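# Place bottles on ledges matching their cap colours

## Task

For every bottle, find the wall ledge whose coloured label strip is the same colour as that bottle's cap, and set the bottle upright on that ledge so that all of its base rests on the ledge surface.

## Robot and tools

Robot: two seven-joint arms, left_arm and right_arm, each ending in a two-finger parallel gripper. left_arm sits on the +y side. These names do not tell you which side of a camera image an arm appears on.

Scene frame: the origin lies on the plane z = 0, directly under the midpoint between the two arm bases, which are 0.70 m higher. +x points forward, the direction both arms face, and +z points up. Every position is in metres and every orientation is a quaternion written w first (qw, qx, qy, qz). Gripper frame: the fingers extend along the gripper's +z axis and close along its y axis. end_effector_position is the spot between the finger pads when they are shut, just under 1 cm behind the tips. Closing pushes the tips about 17 mm further out along +z. Reported poses can be a few centimetres off, especially at long reach.

A row always has 16 numbers, one list covering both arms: left_arm x, y, z, qw, qx, qy, qz, opening, then right_arm in the same order. x, y, z and the quaternion are an absolute target pose for that gripper in the scene frame, not an offset. opening runs from -1 (closed) to +1 (fully open, 0.145 m). Going from open to closed takes at least about 0.5 s. To hold an object, command an opening well under grip_measured; a lower number squeezes harder, up to roughly 10 N per pad. A fast close can press harder than that.

execute_actions(actions, cameras): actions is a list of actions. Each action is a list of up to 15 rows, and each row lasts one control step of 1/30 s. If an action has fewer than 15 rows, its final row is held for the rest of the 15 steps. Any target more than 0.6 m from that gripper's current position along any of the gripper's own axes makes the action fail for both arms. If the first action fails this check against the last reported state, or any action is malformed, the whole call is rejected. An empty actions list just returns the state and images. On every step the controller limits the commanded pose to 90 mm and 16 degrees from the measured pose, so one action may stop short. The result's Hand target line shows where each arm is actually being sent, so continue from there in the next call. Keep an arm still by resending its last reported pose and intended opening every call. To keep an orientation steady, resend the same quaternion rather than copying the drifted reported one. Sending 0 as an opening is a real command. Results from actions also give end_effector_position at some steps.

move(target, speed, blend, opening_speed, blocking, cameras): target is either one 16-number row or a list of up to 15 rows, all absolute poses in the same layout. The 0.6 m limit does not apply. The gripper travels in a straight line from its Hand target. speed is in m/s, from 0.002 to 0.5 (default 0.25), and turning is capped at twice that in rad/s. Give one value, or one for each leg. blend, in metres, rounds the corners at intermediate targets (0 means stop at each). opening_speed, 0.2 or more, sets the finger rate per second on the -1..1 scale. With blocking=false the call returns after about 0.5 s while motion goes on, and a new move takes over from the running one. A move lasts no more than 10 s and does not avoid obstacles or the other arm. Faster moves stray further, overshoot and strike harder. A target set beyond a contact point presses harder. The result adds a move: line giving the ending, such as done, off_target, moving, held or fault. It also lists limits, where paced means a pose was clipped and held means steps were withheld. Neither done nor off_target tells you whether anything is touching.

wait(seconds, cameras): lets time pass, 0 to 10 s, while each arm keeps its last command. stop(cameras): brakes a running move. zoom_image(camera, region): camera is cam_high or cam_low, and region [x0, y0, x1, y1] is in image pixels from the top-left, at most 504 by 504. Both images are 896x504. read_manual(section): gives licence texts only. finished_scene(scene): ends the current scene for good and takes its integer number (1 to 2).

Other result lines: grip_measured is the measured finger opening on the command scale. Joint positions ends with the opening in metres. Joint velocities reading within noise means the arm is at rest. Joint torques include gravity, carry offsets and noise, and joints 3 and 4 wrap at ±28 N m. Tool commands shows the present gripper commands. MOTOR HOT appears at 85 °C. At 100 °C an OVER-TEMPERATURE FAULT stops that arm for 30 to 60 s or more. Holding loads, stretching out or straining toward unreachable poses all heat the motors, even while you are thinking. Time passes while you think, and any running move keeps going.

Avoid: dropping bottles or letting go of them while they are still moving, pushing anything off the work area, fast impacts, hard presses, and any contact between the two arms or grippers. The clearance check does not stop gripper-to-gripper contact. A large wrist rotation can swing the elbow. Something may now and then briefly tug on a held bottle or nudge a loose object. Before finishing, make sure each bottle stands by itself on the ledge that matches its cap colour.

Each tool is called after "Emit:" as name([rows], argument=value, ...), one row to a line, values as JSON.

## Session

Emit:
execute_actions(actions=[])

Scene clock: 0.00 s.
left_arm: end_effector_position=(+0.2239, +0.1828, +0.6144) grip_measured=+1.00 end_effector_quat_wxyz=(-0.319, +0.395, -0.515, +0.691) | right_arm: end_effector_position=(+0.4009, -0.1655, +0.3728) grip_measured=+1.00 end_effector_quat_wxyz=(+0.260, +0.265, +0.837, +0.401)
Joint positions: left_arm=[-1.106 0.942 0.535 2.339 -0.48 -0.199 -0.367 0.145] | right_arm=[0.583 0.619 -0.841 0.925 -1.182 -0.496 -0.047 0.145]
Joint velocities: within noise
Joint torques (N m): no reading
Motor temperatures (°C): left_arm=[20 20 22 21 21 23 21] | right_arm=[20 22 22 19 20 19 21]
Hand target: left_arm +0.2239, +0.1828, +0.6144; -0.319, +0.395, -0.515, +0.691 | right_arm +0.4009, -0.1655, +0.3728; +0.260, +0.265, +0.837, +0.401
Tool commands: left_gripper/opening=+1.0 right_gripper/opening=+1.0

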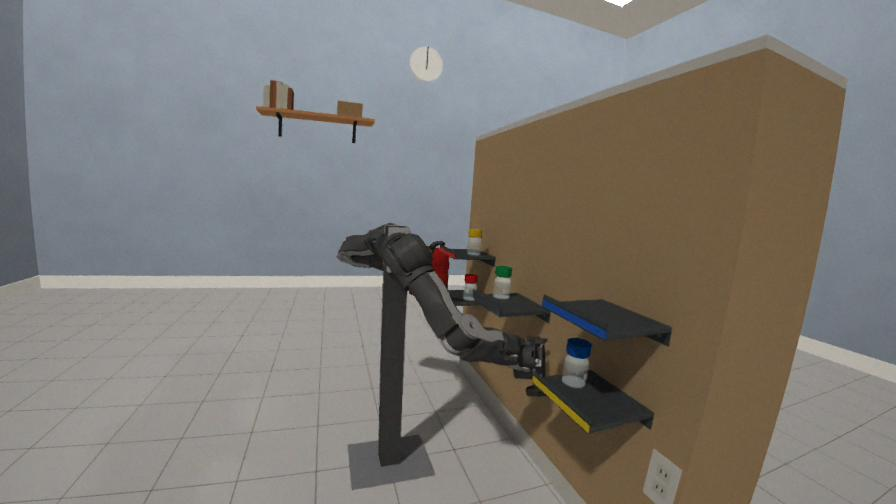

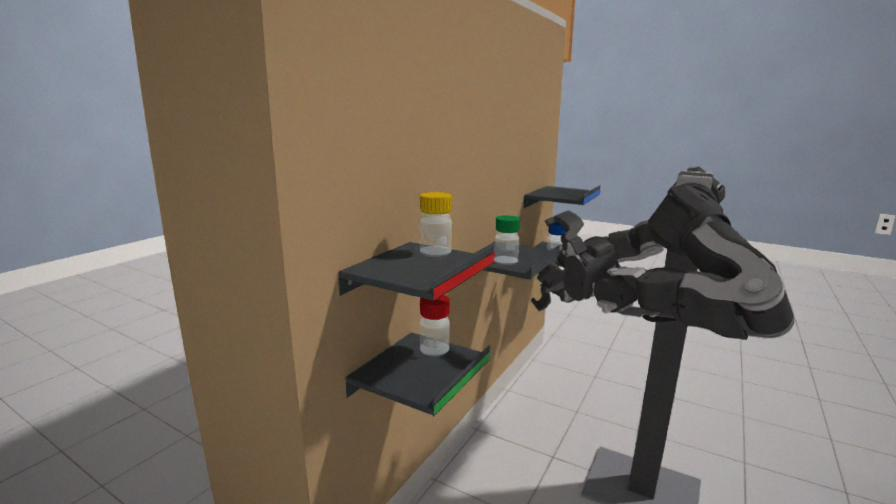

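Emit:
zoom_image(camera="cam_high", region=[420, 210, 680, 430])

Emit:
zoom_image(camera="cam_low", region=[330, 160, 610, 420])

Scaled by 1.938 from the camera's 896x504 image, which has a finer 1280x720 frame.

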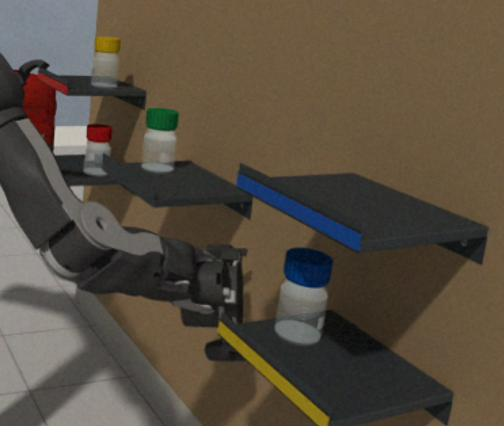

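Scaled by 1.800 from the camera's 896x504 image, which has a finer 1280x720 frame.

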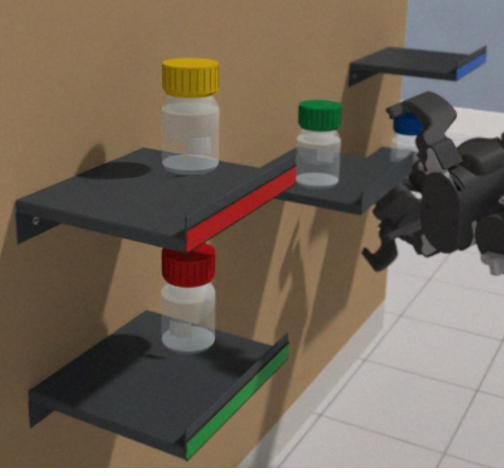

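Emit:
move([
  [0.2239,0.1828,0.6144,-0.319,0.395,-0.515,0.691,0.2, 0.28,-0.22,0.45,0.26,0.265,0.837,0.401,0.2],
  [0.2239,0.1828,0.6144,-0.319,0.395,-0.515,0.691,0.2, 0.24,-0.33,0.48,0,0.7071,0,0.7071,0.2],
], speed=0.2)

Scene clock: 109.30 s.
left_arm: end_effector_position=(+0.2239, +0.1828, +0.6144) grip_measured=+0.20 end_effector_quat_wxyz=(-0.319, +0.395, -0.515, +0.691) | right_arm: end_effector_position=(+0.2395, -0.3301, +0.4785) grip_measured=+0.20 end_effector_quat_wxyz=(+0.001, +0.709, -0.001, +0.705)
Joint positions: left_arm=[-1.106 0.942 0.535 2.339 -0.48 -0.199 -0.367 0.09] | right_arm=[-0.862 1.107 0.02 1.687 1.009 -0.783 -0.137 0.09]
Joint velocities: within noise
Joint torques (N m): left_arm=[0.15 2.31 1.84 3.59 0.23 -0.15 -0.38] | right_arm=[0.33 4.34 3.93 2.15 0.11 -0.51 0.14]
Motor temperatures (°C): left_arm=[20 21 23 22 21 23 21] | right_arm=[23 23 23 20 20 19 21]
Hand target: left_arm +0.2239, +0.1829, +0.6144; -0.319, +0.395, -0.515, +0.691 | right_arm +0.2400, -0.3299, +0.4800; +0.000, +0.707, +0.000, +0.707
Off the commanded pose: left_arm 0.000 m, 0 deg | right_arm 0.002 m, 0 deg.
joint sent to its limit (right arm) — joint 6 (wrist pitch), lower limit. The joint targets still meet the commanded pose.
move: done

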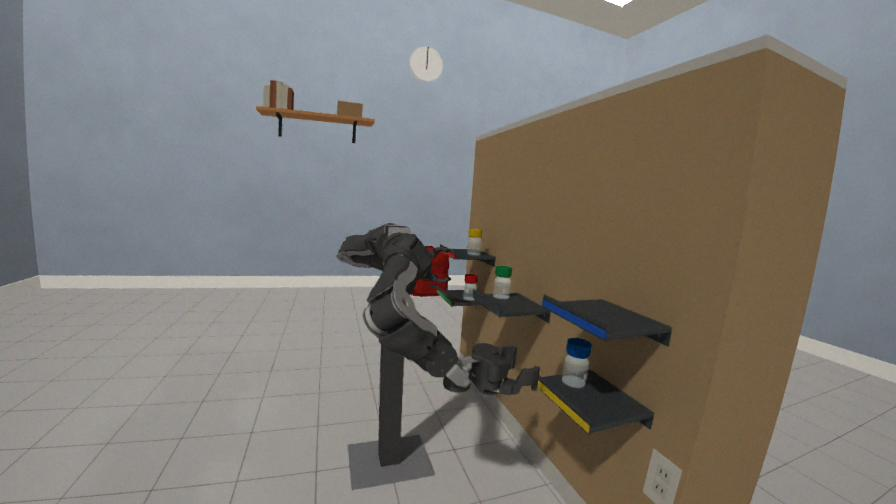

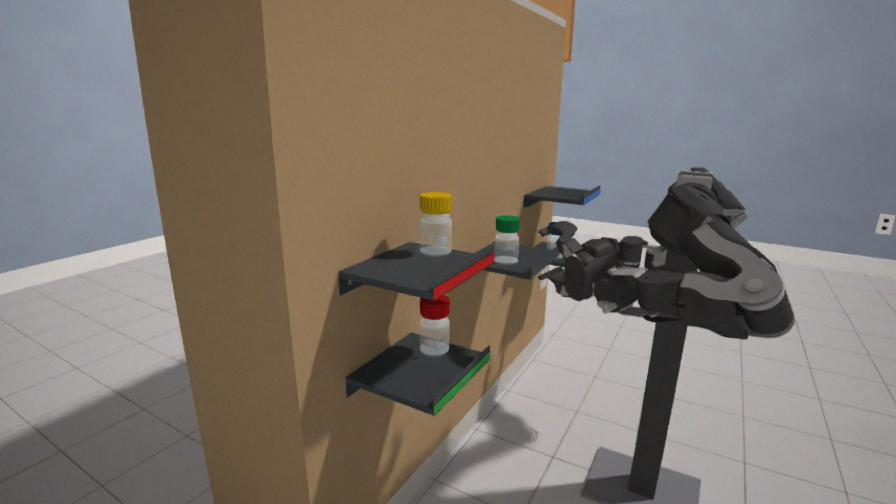

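Emit:
zoom_image(camera="cam_high", region=[450, 300, 680, 430])

Emit:
zoom_image(camera="cam_low", region=[480, 170, 680, 310])

Scaled by 2.191 from the camera's 896x504 image, which has a finer 1280x720 frame.

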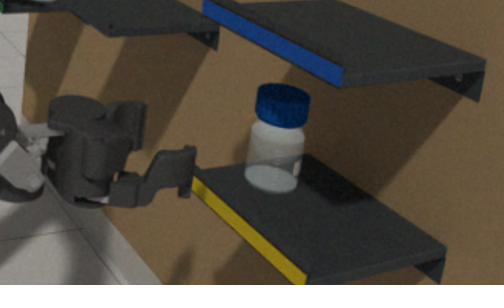

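Scaled by 2.520 from the camera's 896x504 image, which has a finer 1280x720 frame.

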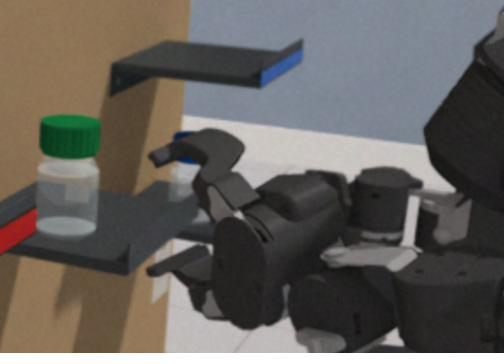

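Emit:
move(target=[0.22,0.313,0.675,0,0.7071,0,0.7071,0.2, 0.24,-0.33,0.48,0,0.7071,0,0.7071,0.2], speed=0.2)

Emit:
zoom_image(camera="cam_low", region=[400, 150, 680, 310])

Emit:
zoom_image(camera="cam_high", region=[410, 210, 550, 310])

Scene clock: 143.13 s.
left_arm: end_effector_position=(+0.2203, +0.3126, +0.6753) grip_measured=+0.20 end_effector_quat_wxyz=(+0.000, +0.706, +0.000, +0.708) | right_arm: end_effector_position=(+0.2395, -0.3301, +0.4785) grip_measured=+0.20 end_effector_quat_wxyz=(+0.001, +0.709, -0.001, +0.705)
Joint positions: left_arm=[-1.41 0.75 1.372 2.339 1.425 0.015 0.041 0.09] | right_arm=[-0.862 1.107 0.02 1.687 1.009 -0.783 -0.137 0.09]
Joint velocities: within noise
Joint torques (N m): left_arm=[-0.99 0.78 2.73 0.77 0.21 -0.53 0.2] | right_arm=[0.49 4.42 4 2.24 0.11 -0.48 0.15]
Motor temperatures (°C): left_arm=[20 21 24 22 21 23 21] | right_arm=[21 23 24 20 20 20 21]
Hand target: left_arm +0.2200, +0.3130, +0.6751; +0.000, +0.707, +0.000, +0.707 | right_arm +0.2400, -0.3299, +0.4800; +0.000, +0.707, +0.000, +0.707
Off the commanded pose: left_arm 0.001 m, 0 deg | right_arm 0.002 m, 0 deg.
joint sent to its limit (left arm) — joint 1 (shoulder pitch), lower limit. The joint targets still meet the commanded pose.
joint sent to its limit (right arm) — joint 6 (wrist pitch), lower limit. The joint targets still meet the commanded pose.
move: done

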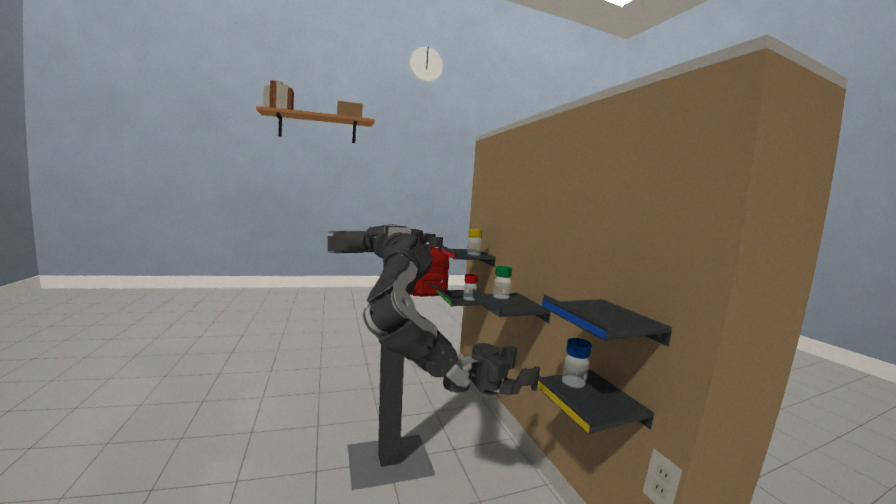

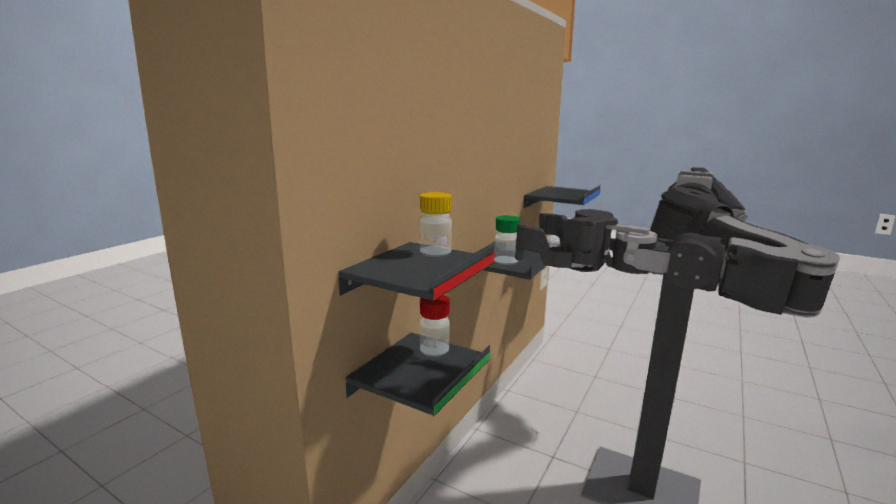

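Scaled by 1.800 from the camera's 896x504 image, which has a finer 1280x720 frame.

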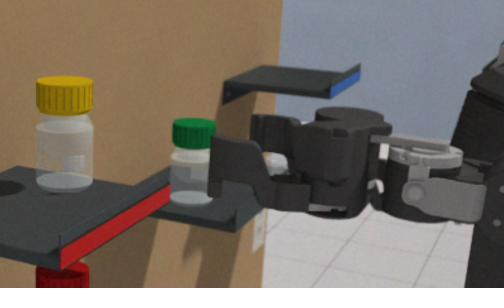

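Scaled by 3.600 from the camera's 896x504 image, which has a finer 1280x720 frame.

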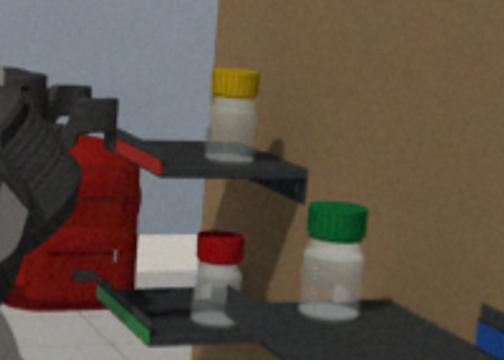

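Emit:
move([
  [0.22,0.313,0.675,0,0.7071,0,0.7071,0.2, 0.24,-0.344,0.482,0,0.7071,0,0.7071,0.2],
  [0.22,0.313,0.675,0,0.7071,0,0.7071,0.2, 0.34,-0.344,0.482,0,0.7071,0,0.7071,0.2],
], speed=0.12)

Emit:
zoom_image(camera="cam_high", region=[450, 300, 680, 430])

Emit:
zoom_image(camera="cam_low", region=[480, 170, 620, 270])

Scene clock: 198.67 s.
left_arm: end_effector_position=(+0.2203, +0.3126, +0.6752) grip_measured=+0.20 end_effector_quat_wxyz=(+0.000, +0.706, +0.000, +0.708) | right_arm: end_effector_position=(+0.3408, -0.3456, +0.4853) grip_measured=+0.20 end_effector_quat_wxyz=(+0.002, +0.703, -0.003, +0.711)
Joint positions: left_arm=[-1.41 0.75 1.372 2.339 1.425 0.016 0.041 0.09] | right_arm=[-0.117 1.036 -0.322 1.377 1.071 -0.502 0.002 0.09]
Joint velocities: within noise
Joint torques (N m): left_arm=[-1.02 0.75 2.73 0.77 0.21 -0.53 0.2] | right_arm=[2.84 6.61 2.61 1.8 0.04 -0.31 0.17]
Motor temperatures (°C): left_arm=[20 21 25 21 21 24 21] | right_arm=[21 23 24 20 20 20 21]
Hand target: left_arm +0.2200, +0.3130, +0.6750; +0.000, +0.707, +0.000, +0.707 | right_arm +0.3400, -0.3441, +0.4821; +0.000, +0.707, +0.000, +0.707
Off the commanded pose: left_arm 0.001 m, 0 deg | right_arm 0.004 m, 1 deg.
joint sent to its limit (left arm) — joint 1 (shoulder pitch), lower limit. The joint targets still meet the commanded pose.
move: off_target (right_arm)

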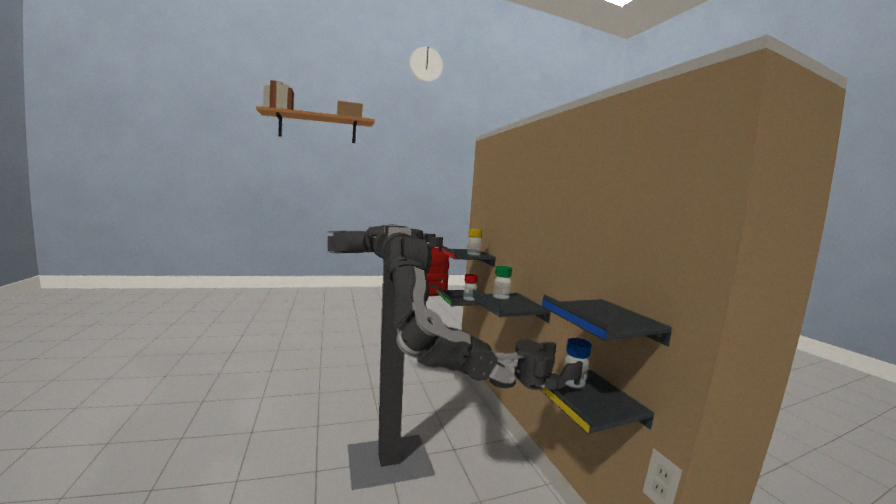

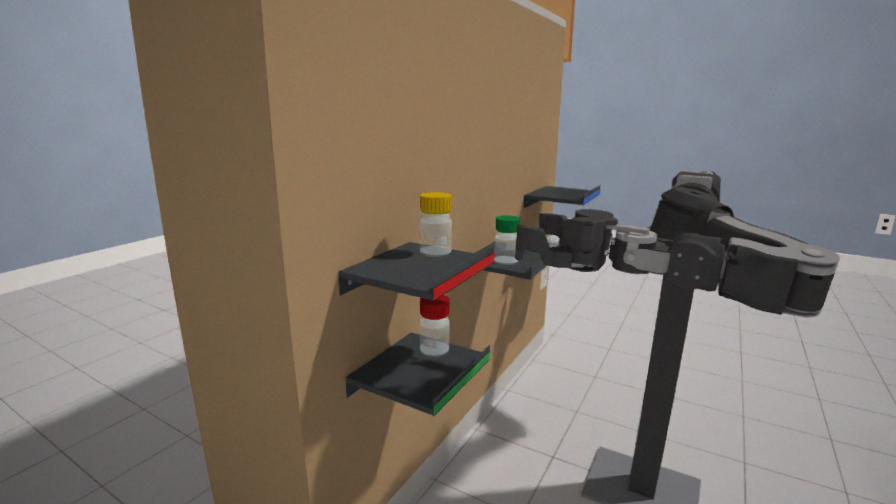

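Scaled by 2.191 from the camera's 896x504 image, which has a finer 1280x720 frame.

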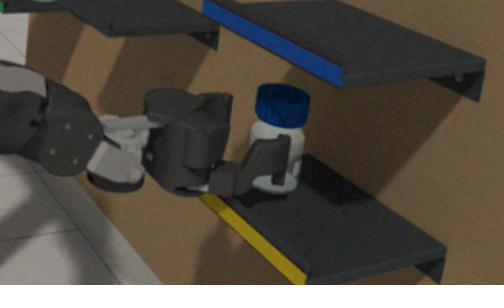

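Scaled by 3.600 from the camera's 896x504 image, which has a finer 1280x720 frame.

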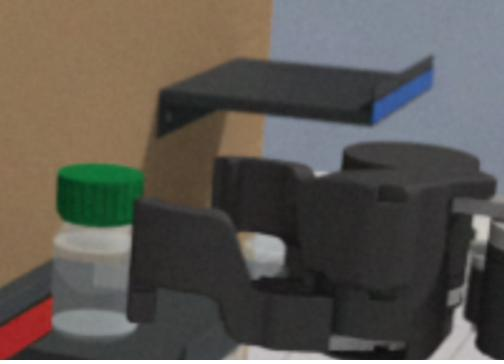

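Emit:
move(target=[0.22,0.313,0.675,0,0.7071,0,0.7071,0.2, 0.39,-0.344,0.481,0,0.7071,0,0.7071,0.2], speed=0.08)

Emit:
zoom_image(camera="cam_high", region=[450, 300, 680, 430])

Scene clock: 207.47 s.
left_arm: end_effector_position=(+0.2203, +0.3126, +0.6752) grip_measured=+0.20 end_effector_quat_wxyz=(+0.000, +0.706, +0.000, +0.708) | right_arm: end_effector_position=(+0.3907, -0.3457, +0.4846) grip_measured=+0.20 end_effector_quat_wxyz=(+0.002, +0.703, -0.003, +0.711)
Joint positions: left_arm=[-1.41 0.75 1.372 2.339 1.425 0.016 0.041 0.09] | right_arm=[0.21 0.91 -0.448 1.15 1.018 -0.4 0.08 0.09]
Joint velocities: within noise
Joint torques (N m): left_arm=[-1.02 0.78 2.71 0.77 0.21 -0.53 0.2] | right_arm=[3.97 6.21 2.28 1.89 0.11 -0.31 0.15]
Motor temperatures (°C): left_arm=[20 21 25 21 21 24 21] | right_arm=[21 24 24 20 20 20 21]
Hand target: left_arm +0.2200, +0.3130, +0.6750; +0.000, +0.707, +0.000, +0.707 | right_arm +0.3900, -0.3440, +0.4810; +0.000, +0.707, +0.000, +0.707
Off the commanded pose: left_arm 0.001 m, 0 deg | right_arm 0.004 m, 1 deg.
joint sent to its limit (left arm) — joint 1 (shoulder pitch), lower limit. The joint targets still meet the commanded pose.
move: off_target (right_arm)

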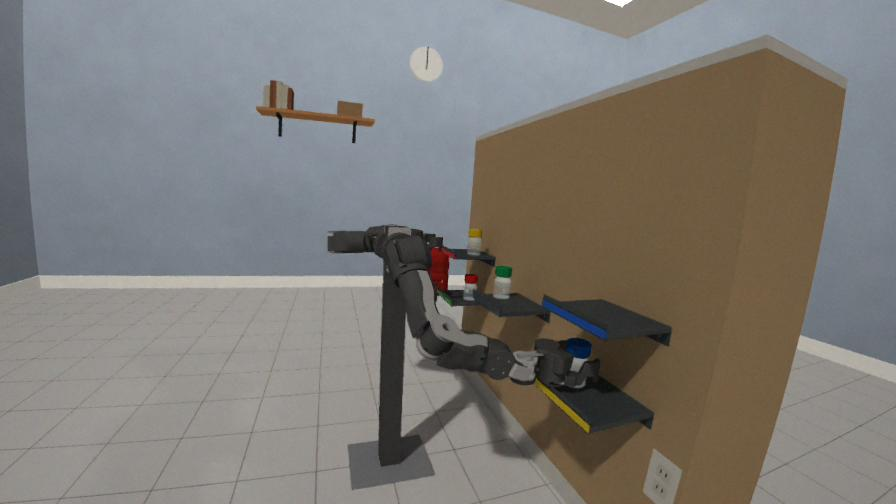

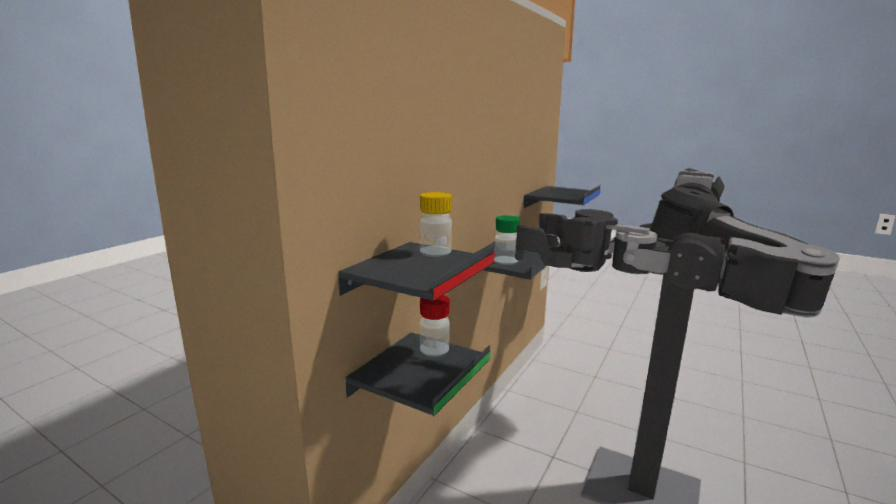

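Scaled by 2.191 from the camera's 896x504 image, which has a finer 1280x720 frame.

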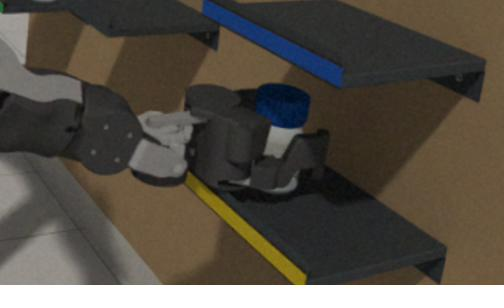

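Emit:
move(target=[0.22,0.313,0.675,0,0.7071,0,0.7071,0.2, 0.39,-0.344,0.481,0,0.7071,0,0.7071,-0.7], opening_speed=0.6)

Emit:
zoom_image(camera="cam_high", region=[450, 300, 680, 430])

Scene clock: 216.27 s.
left_arm: end_effector_position=(+0.2203, +0.3126, +0.6752) grip_measured=+0.20 end_effector_quat_wxyz=(+0.000, +0.706, +0.000, +0.708) | right_arm: end_effector_position=(+0.3906, -0.3458, +0.4843) grip_measured=-0.53 end_effector_quat_wxyz=(+0.002, +0.703, -0.003, +0.711)
Joint positions: left_arm=[-1.41 0.75 1.372 2.339 1.425 0.016 0.041 0.09] | right_arm=[0.21 0.91 -0.448 1.149 1.018 -0.399 0.081 0.036]
Joint velocities: within noise
Joint torques (N m): left_arm=[-0.99 0.78 2.73 0.77 0.21 -0.53 0.2] | right_arm=[3.86 6.16 2.45 2.1 0.11 -0.33 0.15]
Motor temperatures (°C): left_arm=[20 21 25 21 21 24 21] | right_arm=[22 24 23 20 20 20 21]
Hand target: left_arm +0.2200, +0.3130, +0.6750; +0.000, +0.707, +0.000, +0.707 | right_arm +0.3900, -0.3440, +0.4810; +0.000, +0.707, +0.000, +0.707
Off the commanded pose: left_arm 0.001 m, 0 deg | right_arm 0.004 m, 1 deg.
joint sent to its limit (left arm) — joint 1 (shoulder pitch), lower limit. The joint targets still meet the commanded pose.
move: off_target (right_arm)

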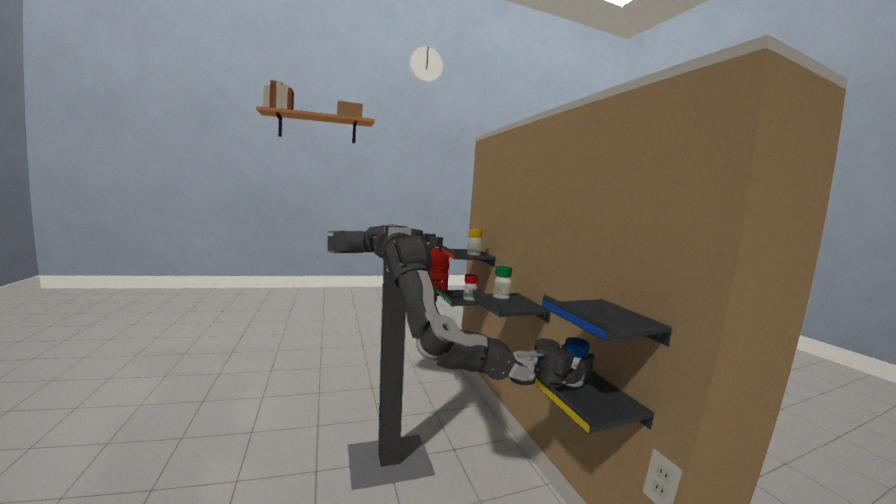

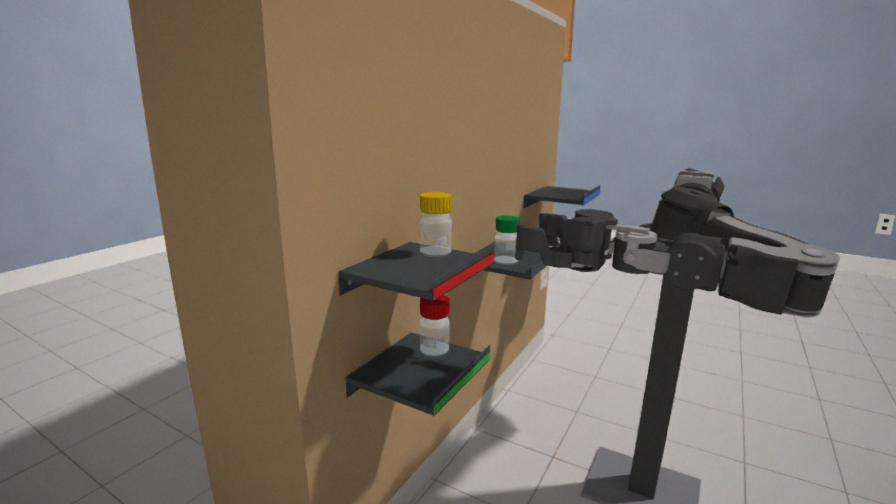

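Scaled by 2.191 from the camera's 896x504 image, which has a finer 1280x720 frame.

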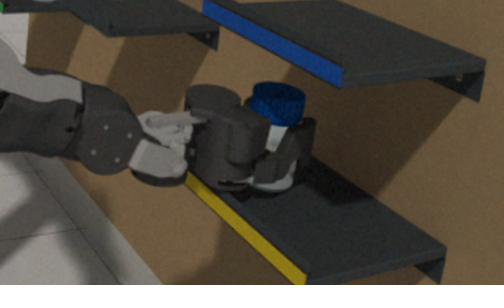

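Emit:
move([
  [0.22,0.313,0.675,0,0.7071,0,0.7071,0.2, 0.39,-0.344,0.505,0,0.7071,0,0.7071,-0.7],
  [0.22,0.313,0.675,0,0.7071,0,0.7071,0.2, 0.23,-0.344,0.51,0,0.7071,0,0.7071,-0.7],
], speed=0.1)

Emit:
zoom_image(camera="cam_high", region=[450, 280, 680, 430])

Scene clock: 241.90 s.
left_arm: end_effector_position=(+0.2203, +0.3126, +0.6752) grip_measured=+0.20 end_effector_quat_wxyz=(+0.000, +0.706, +0.000, +0.708) | right_arm: end_effector_position=(+0.2285, -0.3449, +0.5058) grip_measured=-0.55 end_effector_quat_wxyz=(+0.001, +0.713, -0.003, +0.701)
Joint positions: left_arm=[-1.41 0.75 1.372 2.339 1.425 0.016 0.041 0.09] | right_arm=[-1.176 1.113 0.353 1.775 1.116 -0.753 -0.049 0.034]
Joint velocities: within noise
Joint torques (N m): left_arm=[-0.99 0.75 2.73 0.77 0.21 -0.53 0.2] | right_arm=[0.73 2.6 4.53 2.17 0 -0.7 0.13]
Motor temperatures (°C): left_arm=[20 21 25 21 21 24 21] | right_arm=[22 24 23 20 20 20 21]
Hand target: left_arm +0.2200, +0.3130, +0.6750; +0.000, +0.707, +0.000, +0.707 | right_arm +0.2299, -0.3440, +0.5099; +0.000, +0.707, +0.000, +0.707
Off the commanded pose: left_arm 0.001 m, 0 deg | right_arm 0.005 m, 1 deg.
joint sent to its limit (left arm) — joint 1 (shoulder pitch), lower limit. The joint targets still meet the commanded pose.
move: off_target (right_arm)

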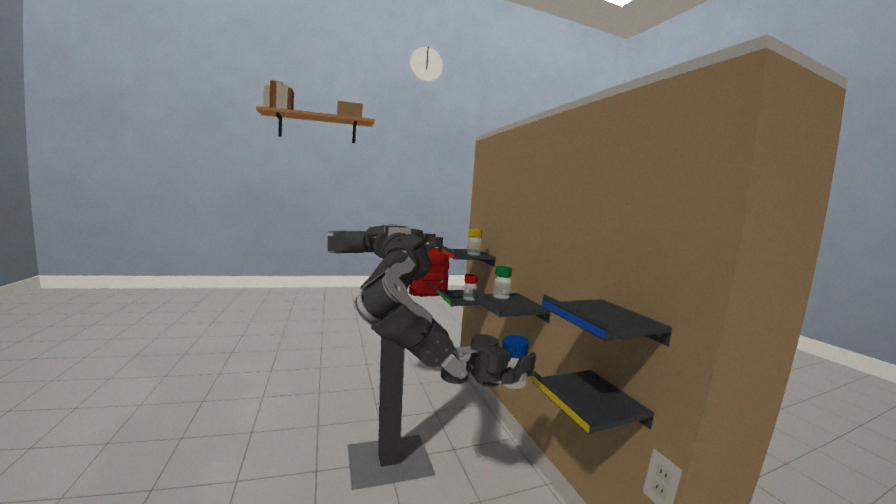

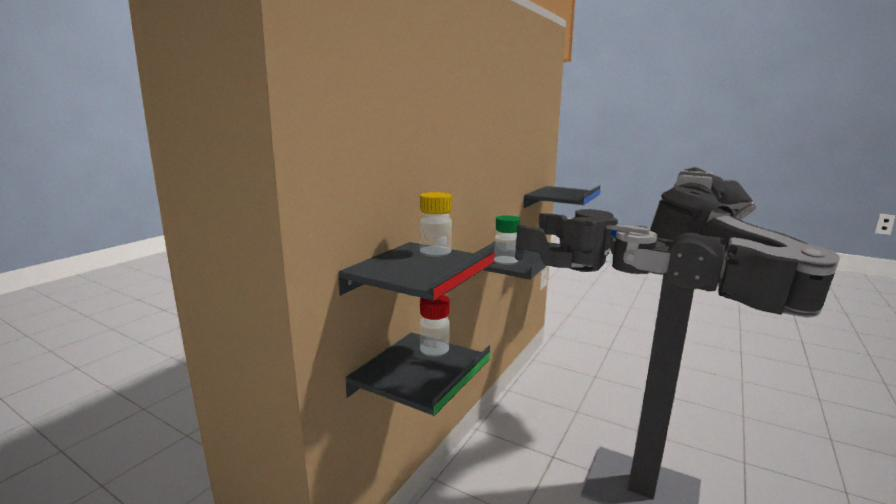

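Scaled by 2.191 from the camera's 896x504 image, which has a finer 1280x720 frame.

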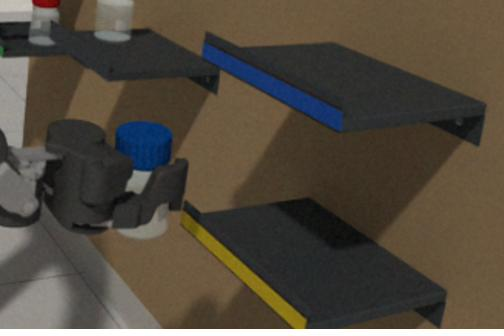

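Emit:
move(target=[0.22,0.313,0.675,0,0.7071,0,0.7071,0.2, 0.22,-0.34,0.725,0,0.7071,0,0.7071,-0.7], speed=0.12)

Emit:
zoom_image(camera="cam_high", region=[450, 220, 680, 370])

Emit:
zoom_image(camera="cam_low", region=[500, 150, 640, 270])

Scene clock: 261.60 s.
left_arm: end_effector_position=(+0.2203, +0.3126, +0.6752) grip_measured=+0.20 end_effector_quat_wxyz=(+0.000, +0.706, +0.000, +0.708) | right_arm: end_effector_position=(+0.2196, -0.3396, +0.7245) grip_measured=-0.55 end_effector_quat_wxyz=(-0.001, +0.708, +0.001, +0.706)
Joint positions: left_arm=[-1.41 0.75 1.372 2.339 1.425 0.016 0.041 0.09] | right_arm=[-1.098 0.812 1.569 2.205 1.507 0.471 0.143 0.034]
Joint velocities: within noise
Joint torques (N m): left_arm=[-0.99 0.75 2.73 0.77 0.21 -0.53 0.2] | right_arm=[0.09 3.49 3 0.54 0.17 -0.53 -0.14]
Motor temperatures (°C): left_arm=[20 21 25 21 21 24 21] | right_arm=[21 24 24 19 20 20 21]
Hand target: left_arm +0.2200, +0.3130, +0.6750; +0.000, +0.707, +0.000, +0.707 | right_arm +0.2200, -0.3401, +0.7251; +0.000, +0.707, +0.000, +0.707
Off the commanded pose: left_arm 0.001 m, 0 deg | right_arm 0.001 m, 0 deg.
joint read past its limit (right arm) — joint 3 (upper arm roll), upper limit.
joint sent to its limit (left arm) — joint 1 (shoulder pitch), lower limit. The joint targets still meet the commanded pose.
joint sent to its limit (right arm) — joint 3 (upper arm roll), upper limit. The joint targets still meet the commanded pose.
move: done

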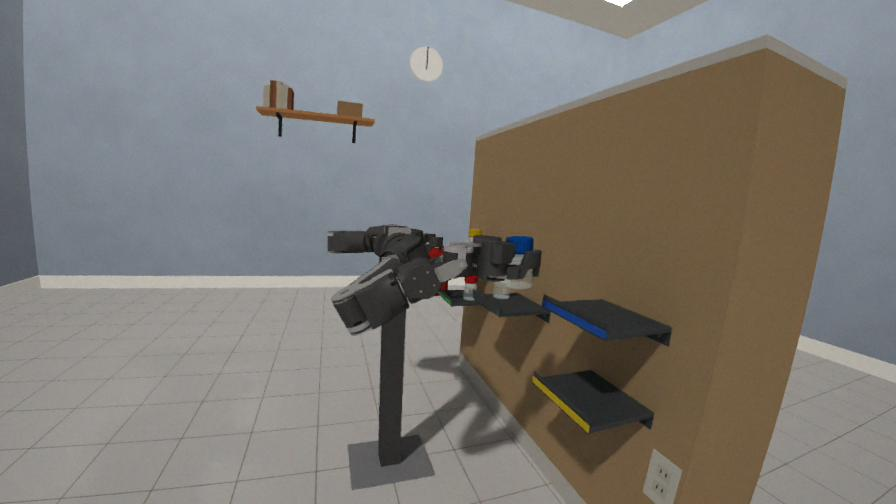

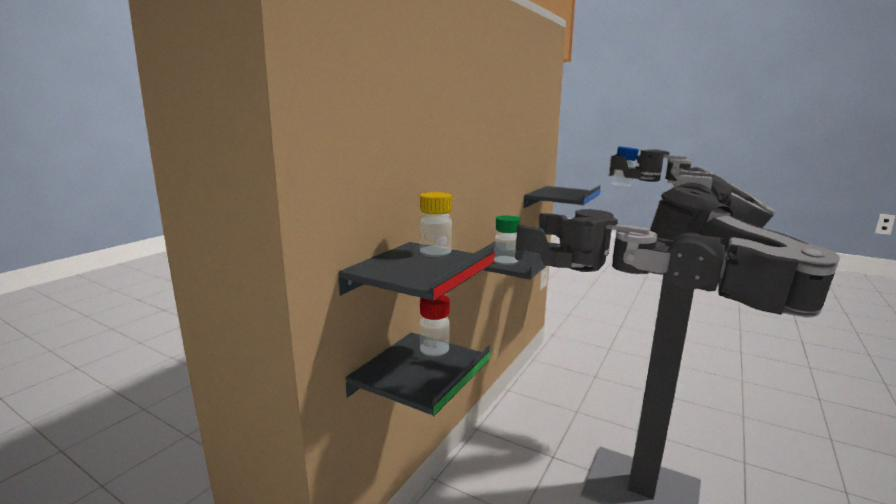

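Scaled by 2.191 from the camera's 896x504 image, which has a finer 1280x720 frame.

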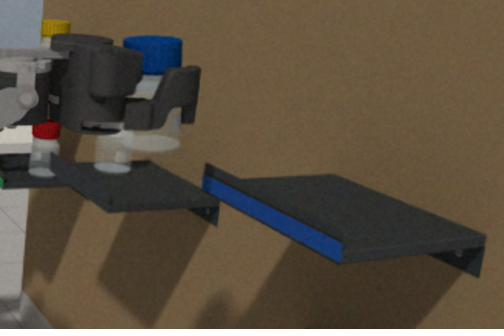

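Scaled by 3.600 from the camera's 896x504 image, which has a finer 1280x720 frame.

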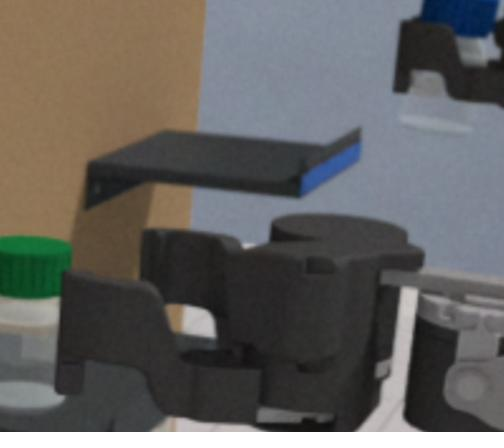

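Emit:
move(target=[0.22,0.313,0.675,0,0.7071,0,0.7071,0.2, 0.405,-0.34,0.73,0,0.7071,0,0.7071,-0.7], speed=0.1)

Emit:
zoom_image(camera="cam_high", region=[450, 220, 680, 370])

Emit:
zoom_image(camera="cam_low", region=[500, 150, 640, 270])

Scene clock: 282.03 s.
left_arm: end_effector_position=(+0.2203, +0.3126, +0.6752) grip_measured=+0.20 end_effector_quat_wxyz=(+0.000, +0.706, +0.000, +0.708) | right_arm: end_effector_position=(+0.4050, -0.3403, +0.7305) grip_measured=-0.55 end_effector_quat_wxyz=(+0.016, +0.705, +0.018, +0.709)
Joint positions: left_arm=[-1.41 0.75 1.372 2.339 1.425 0.016 0.041 0.09] | right_arm=[-1.311 1.709 1.43 1.577 1.559 0.117 -0.136 0.034]
Joint velocities: within noise
Joint torques (N m): left_arm=[-0.99 0.75 2.73 0.77 0.21 -0.53 0.2] | right_arm=[4.21 1.7 4.59 0.21 0.09 -0.55 0.07]
Motor temperatures (°C): left_arm=[20 21 25 21 21 24 21] | right_arm=[21 24 24 19 20 20 21]
Hand target: left_arm +0.2200, +0.3130, +0.6750; +0.000, +0.707, +0.000, +0.707 | right_arm +0.4049, -0.3401, +0.7299; +0.015, +0.705, +0.018, +0.709
Off the commanded pose: left_arm 0.001 m, 0 deg | right_arm 0.001 m, 3 deg.
joint sent to its limit (left arm) — joint 1 (shoulder pitch), lower limit. The joint targets still meet the commanded pose.
joint sent to its limit (right arm) — joint 1 (shoulder pitch), lower limit; joint 5 (forearm roll), upper limit. The joint targets are off in orientation, not in position.
move: off_target (right_arm)

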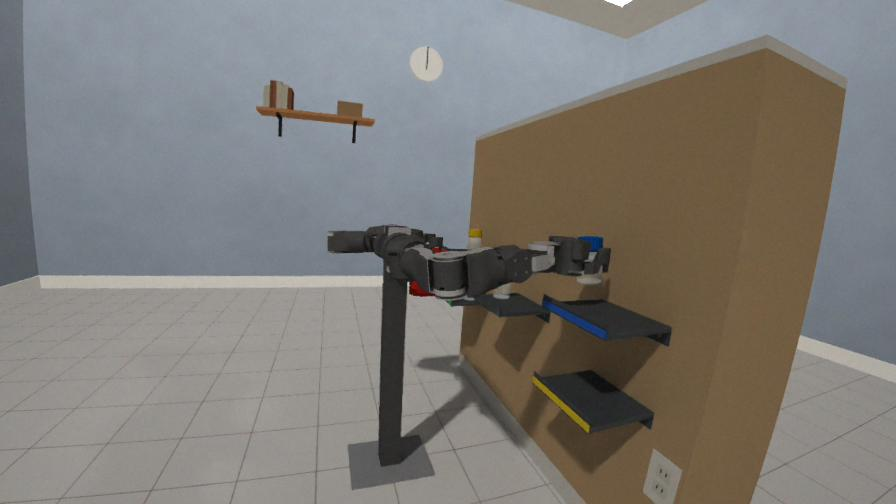

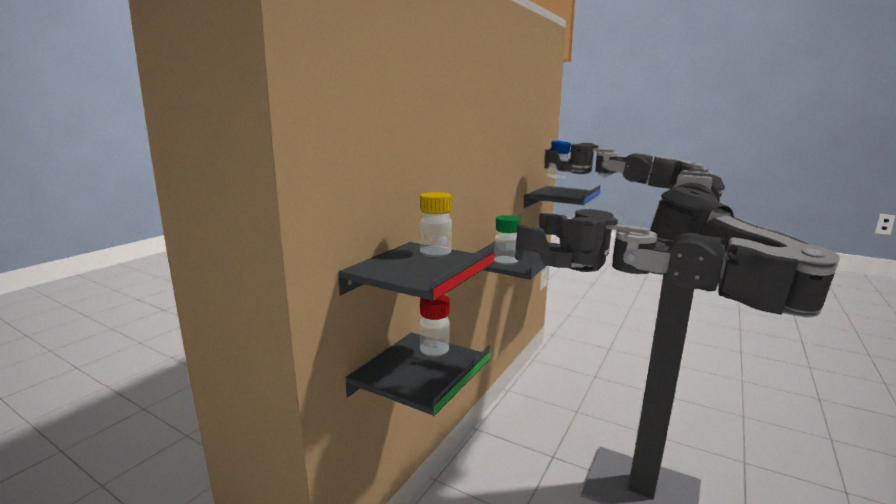

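Scaled by 2.191 from the camera's 896x504 image, which has a finer 1280x720 frame.

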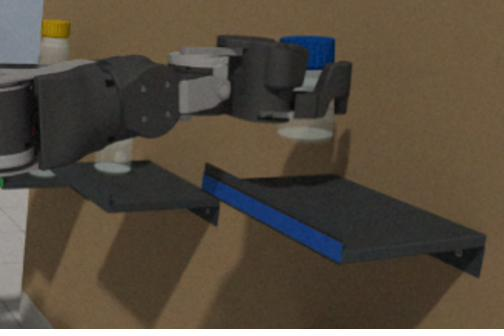

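Scaled by 3.600 from the camera's 896x504 image, which has a finer 1280x720 frame.

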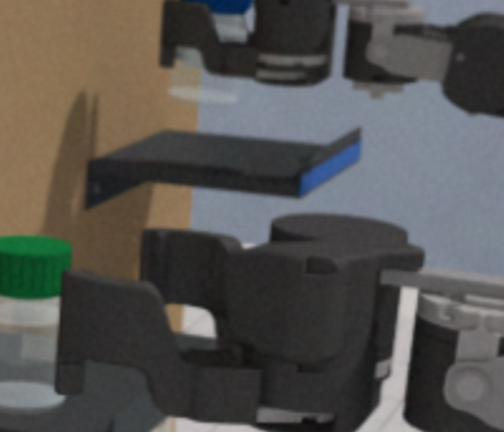

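Emit:
move(target=[0.22,0.313,0.675,0,0.7071,0,0.7071,0.2, 0.405,-0.37,0.705,0,0.7071,0,0.7071,-0.7], speed=0.06)

Emit:
zoom_image(camera="cam_high", region=[450, 220, 680, 370])

Emit:
zoom_image(camera="cam_low", region=[500, 130, 640, 230])

Scene clock: 297.90 s.
left_arm: end_effector_position=(+0.2203, +0.3126, +0.6752) grip_measured=+0.20 end_effector_quat_wxyz=(+0.000, +0.706, +0.000, +0.708) | right_arm: end_effector_position=(+0.4049, -0.3703, +0.7053) grip_measured=-0.55 end_effector_quat_wxyz=(+0.015, +0.710, +0.014, +0.704)
Joint positions: left_arm=[-1.41 0.75 1.372 2.339 1.425 0.016 0.041 0.09] | right_arm=[-1.311 1.692 1.324 1.463 1.559 0.024 -0.011 0.034]
Joint velocities: within noise
Joint torques (N m): left_arm=[-1.02 0.78 2.73 0.77 0.21 -0.53 0.2] | right_arm=[4.07 1.99 4.31 0.21 0.14 -0.78 0.1]
Motor temperatures (°C): left_arm=[20 21 25 21 21 24 21] | right_arm=[22 23 24 19 20 21 21]
Hand target: left_arm +0.2200, +0.3130, +0.6750; +0.000, +0.707, +0.000, +0.707 | right_arm +0.4049, -0.3700, +0.7050; +0.014, +0.708, +0.015, +0.706
Off the commanded pose: left_arm 0.001 m, 0 deg | right_arm 0.000 m, 2 deg.
joint sent to its limit (left arm) — joint 1 (shoulder pitch), lower limit. The joint targets still meet the commanded pose.
joint sent to its limit (right arm) — joint 1 (shoulder pitch), lower limit; joint 5 (forearm roll), upper limit. The joint targets still meet the commanded pose.
move: done

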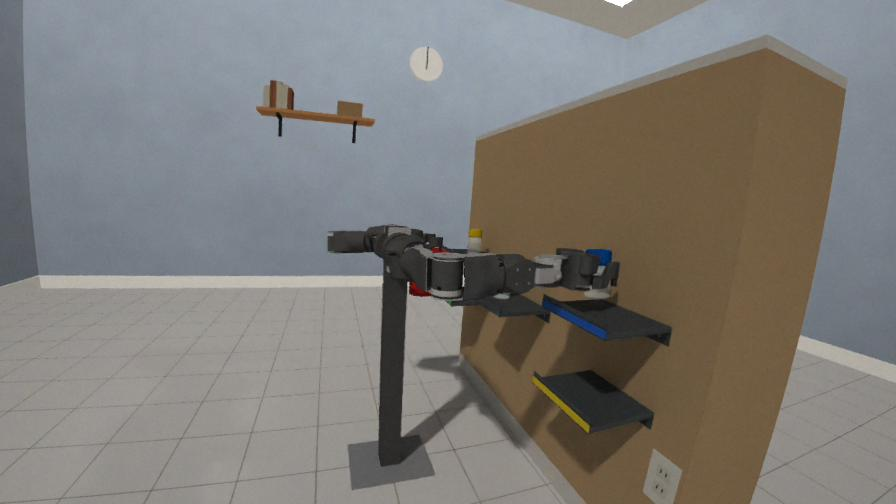

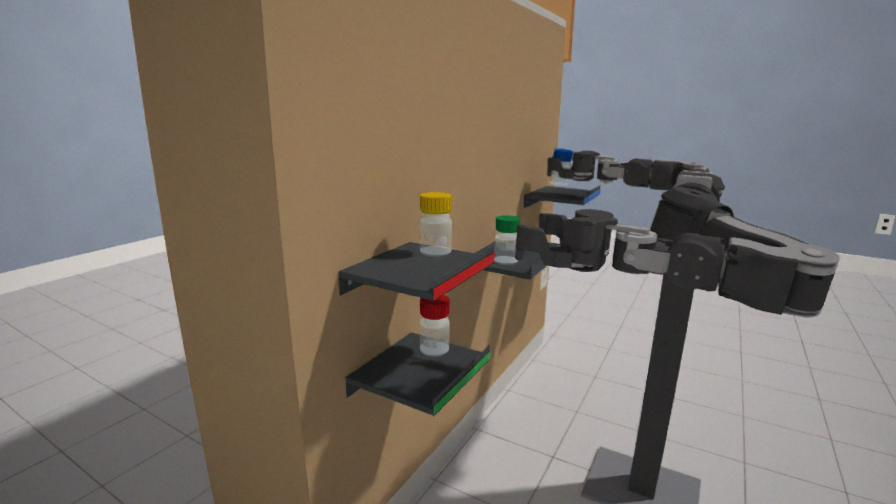

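Scaled by 2.191 from the camera's 896x504 image, which has a finer 1280x720 frame.

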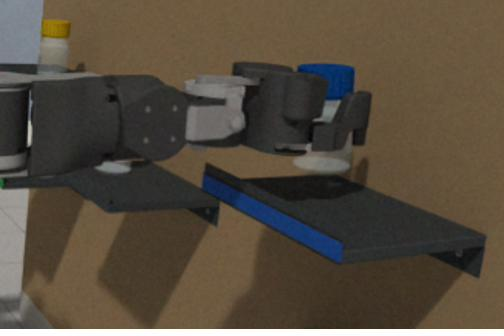

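Scaled by 3.600 from the camera's 896x504 image, which has a finer 1280x720 frame.

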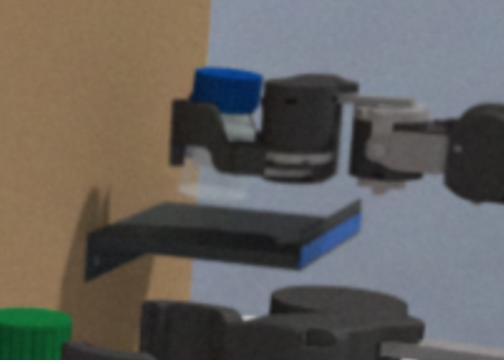

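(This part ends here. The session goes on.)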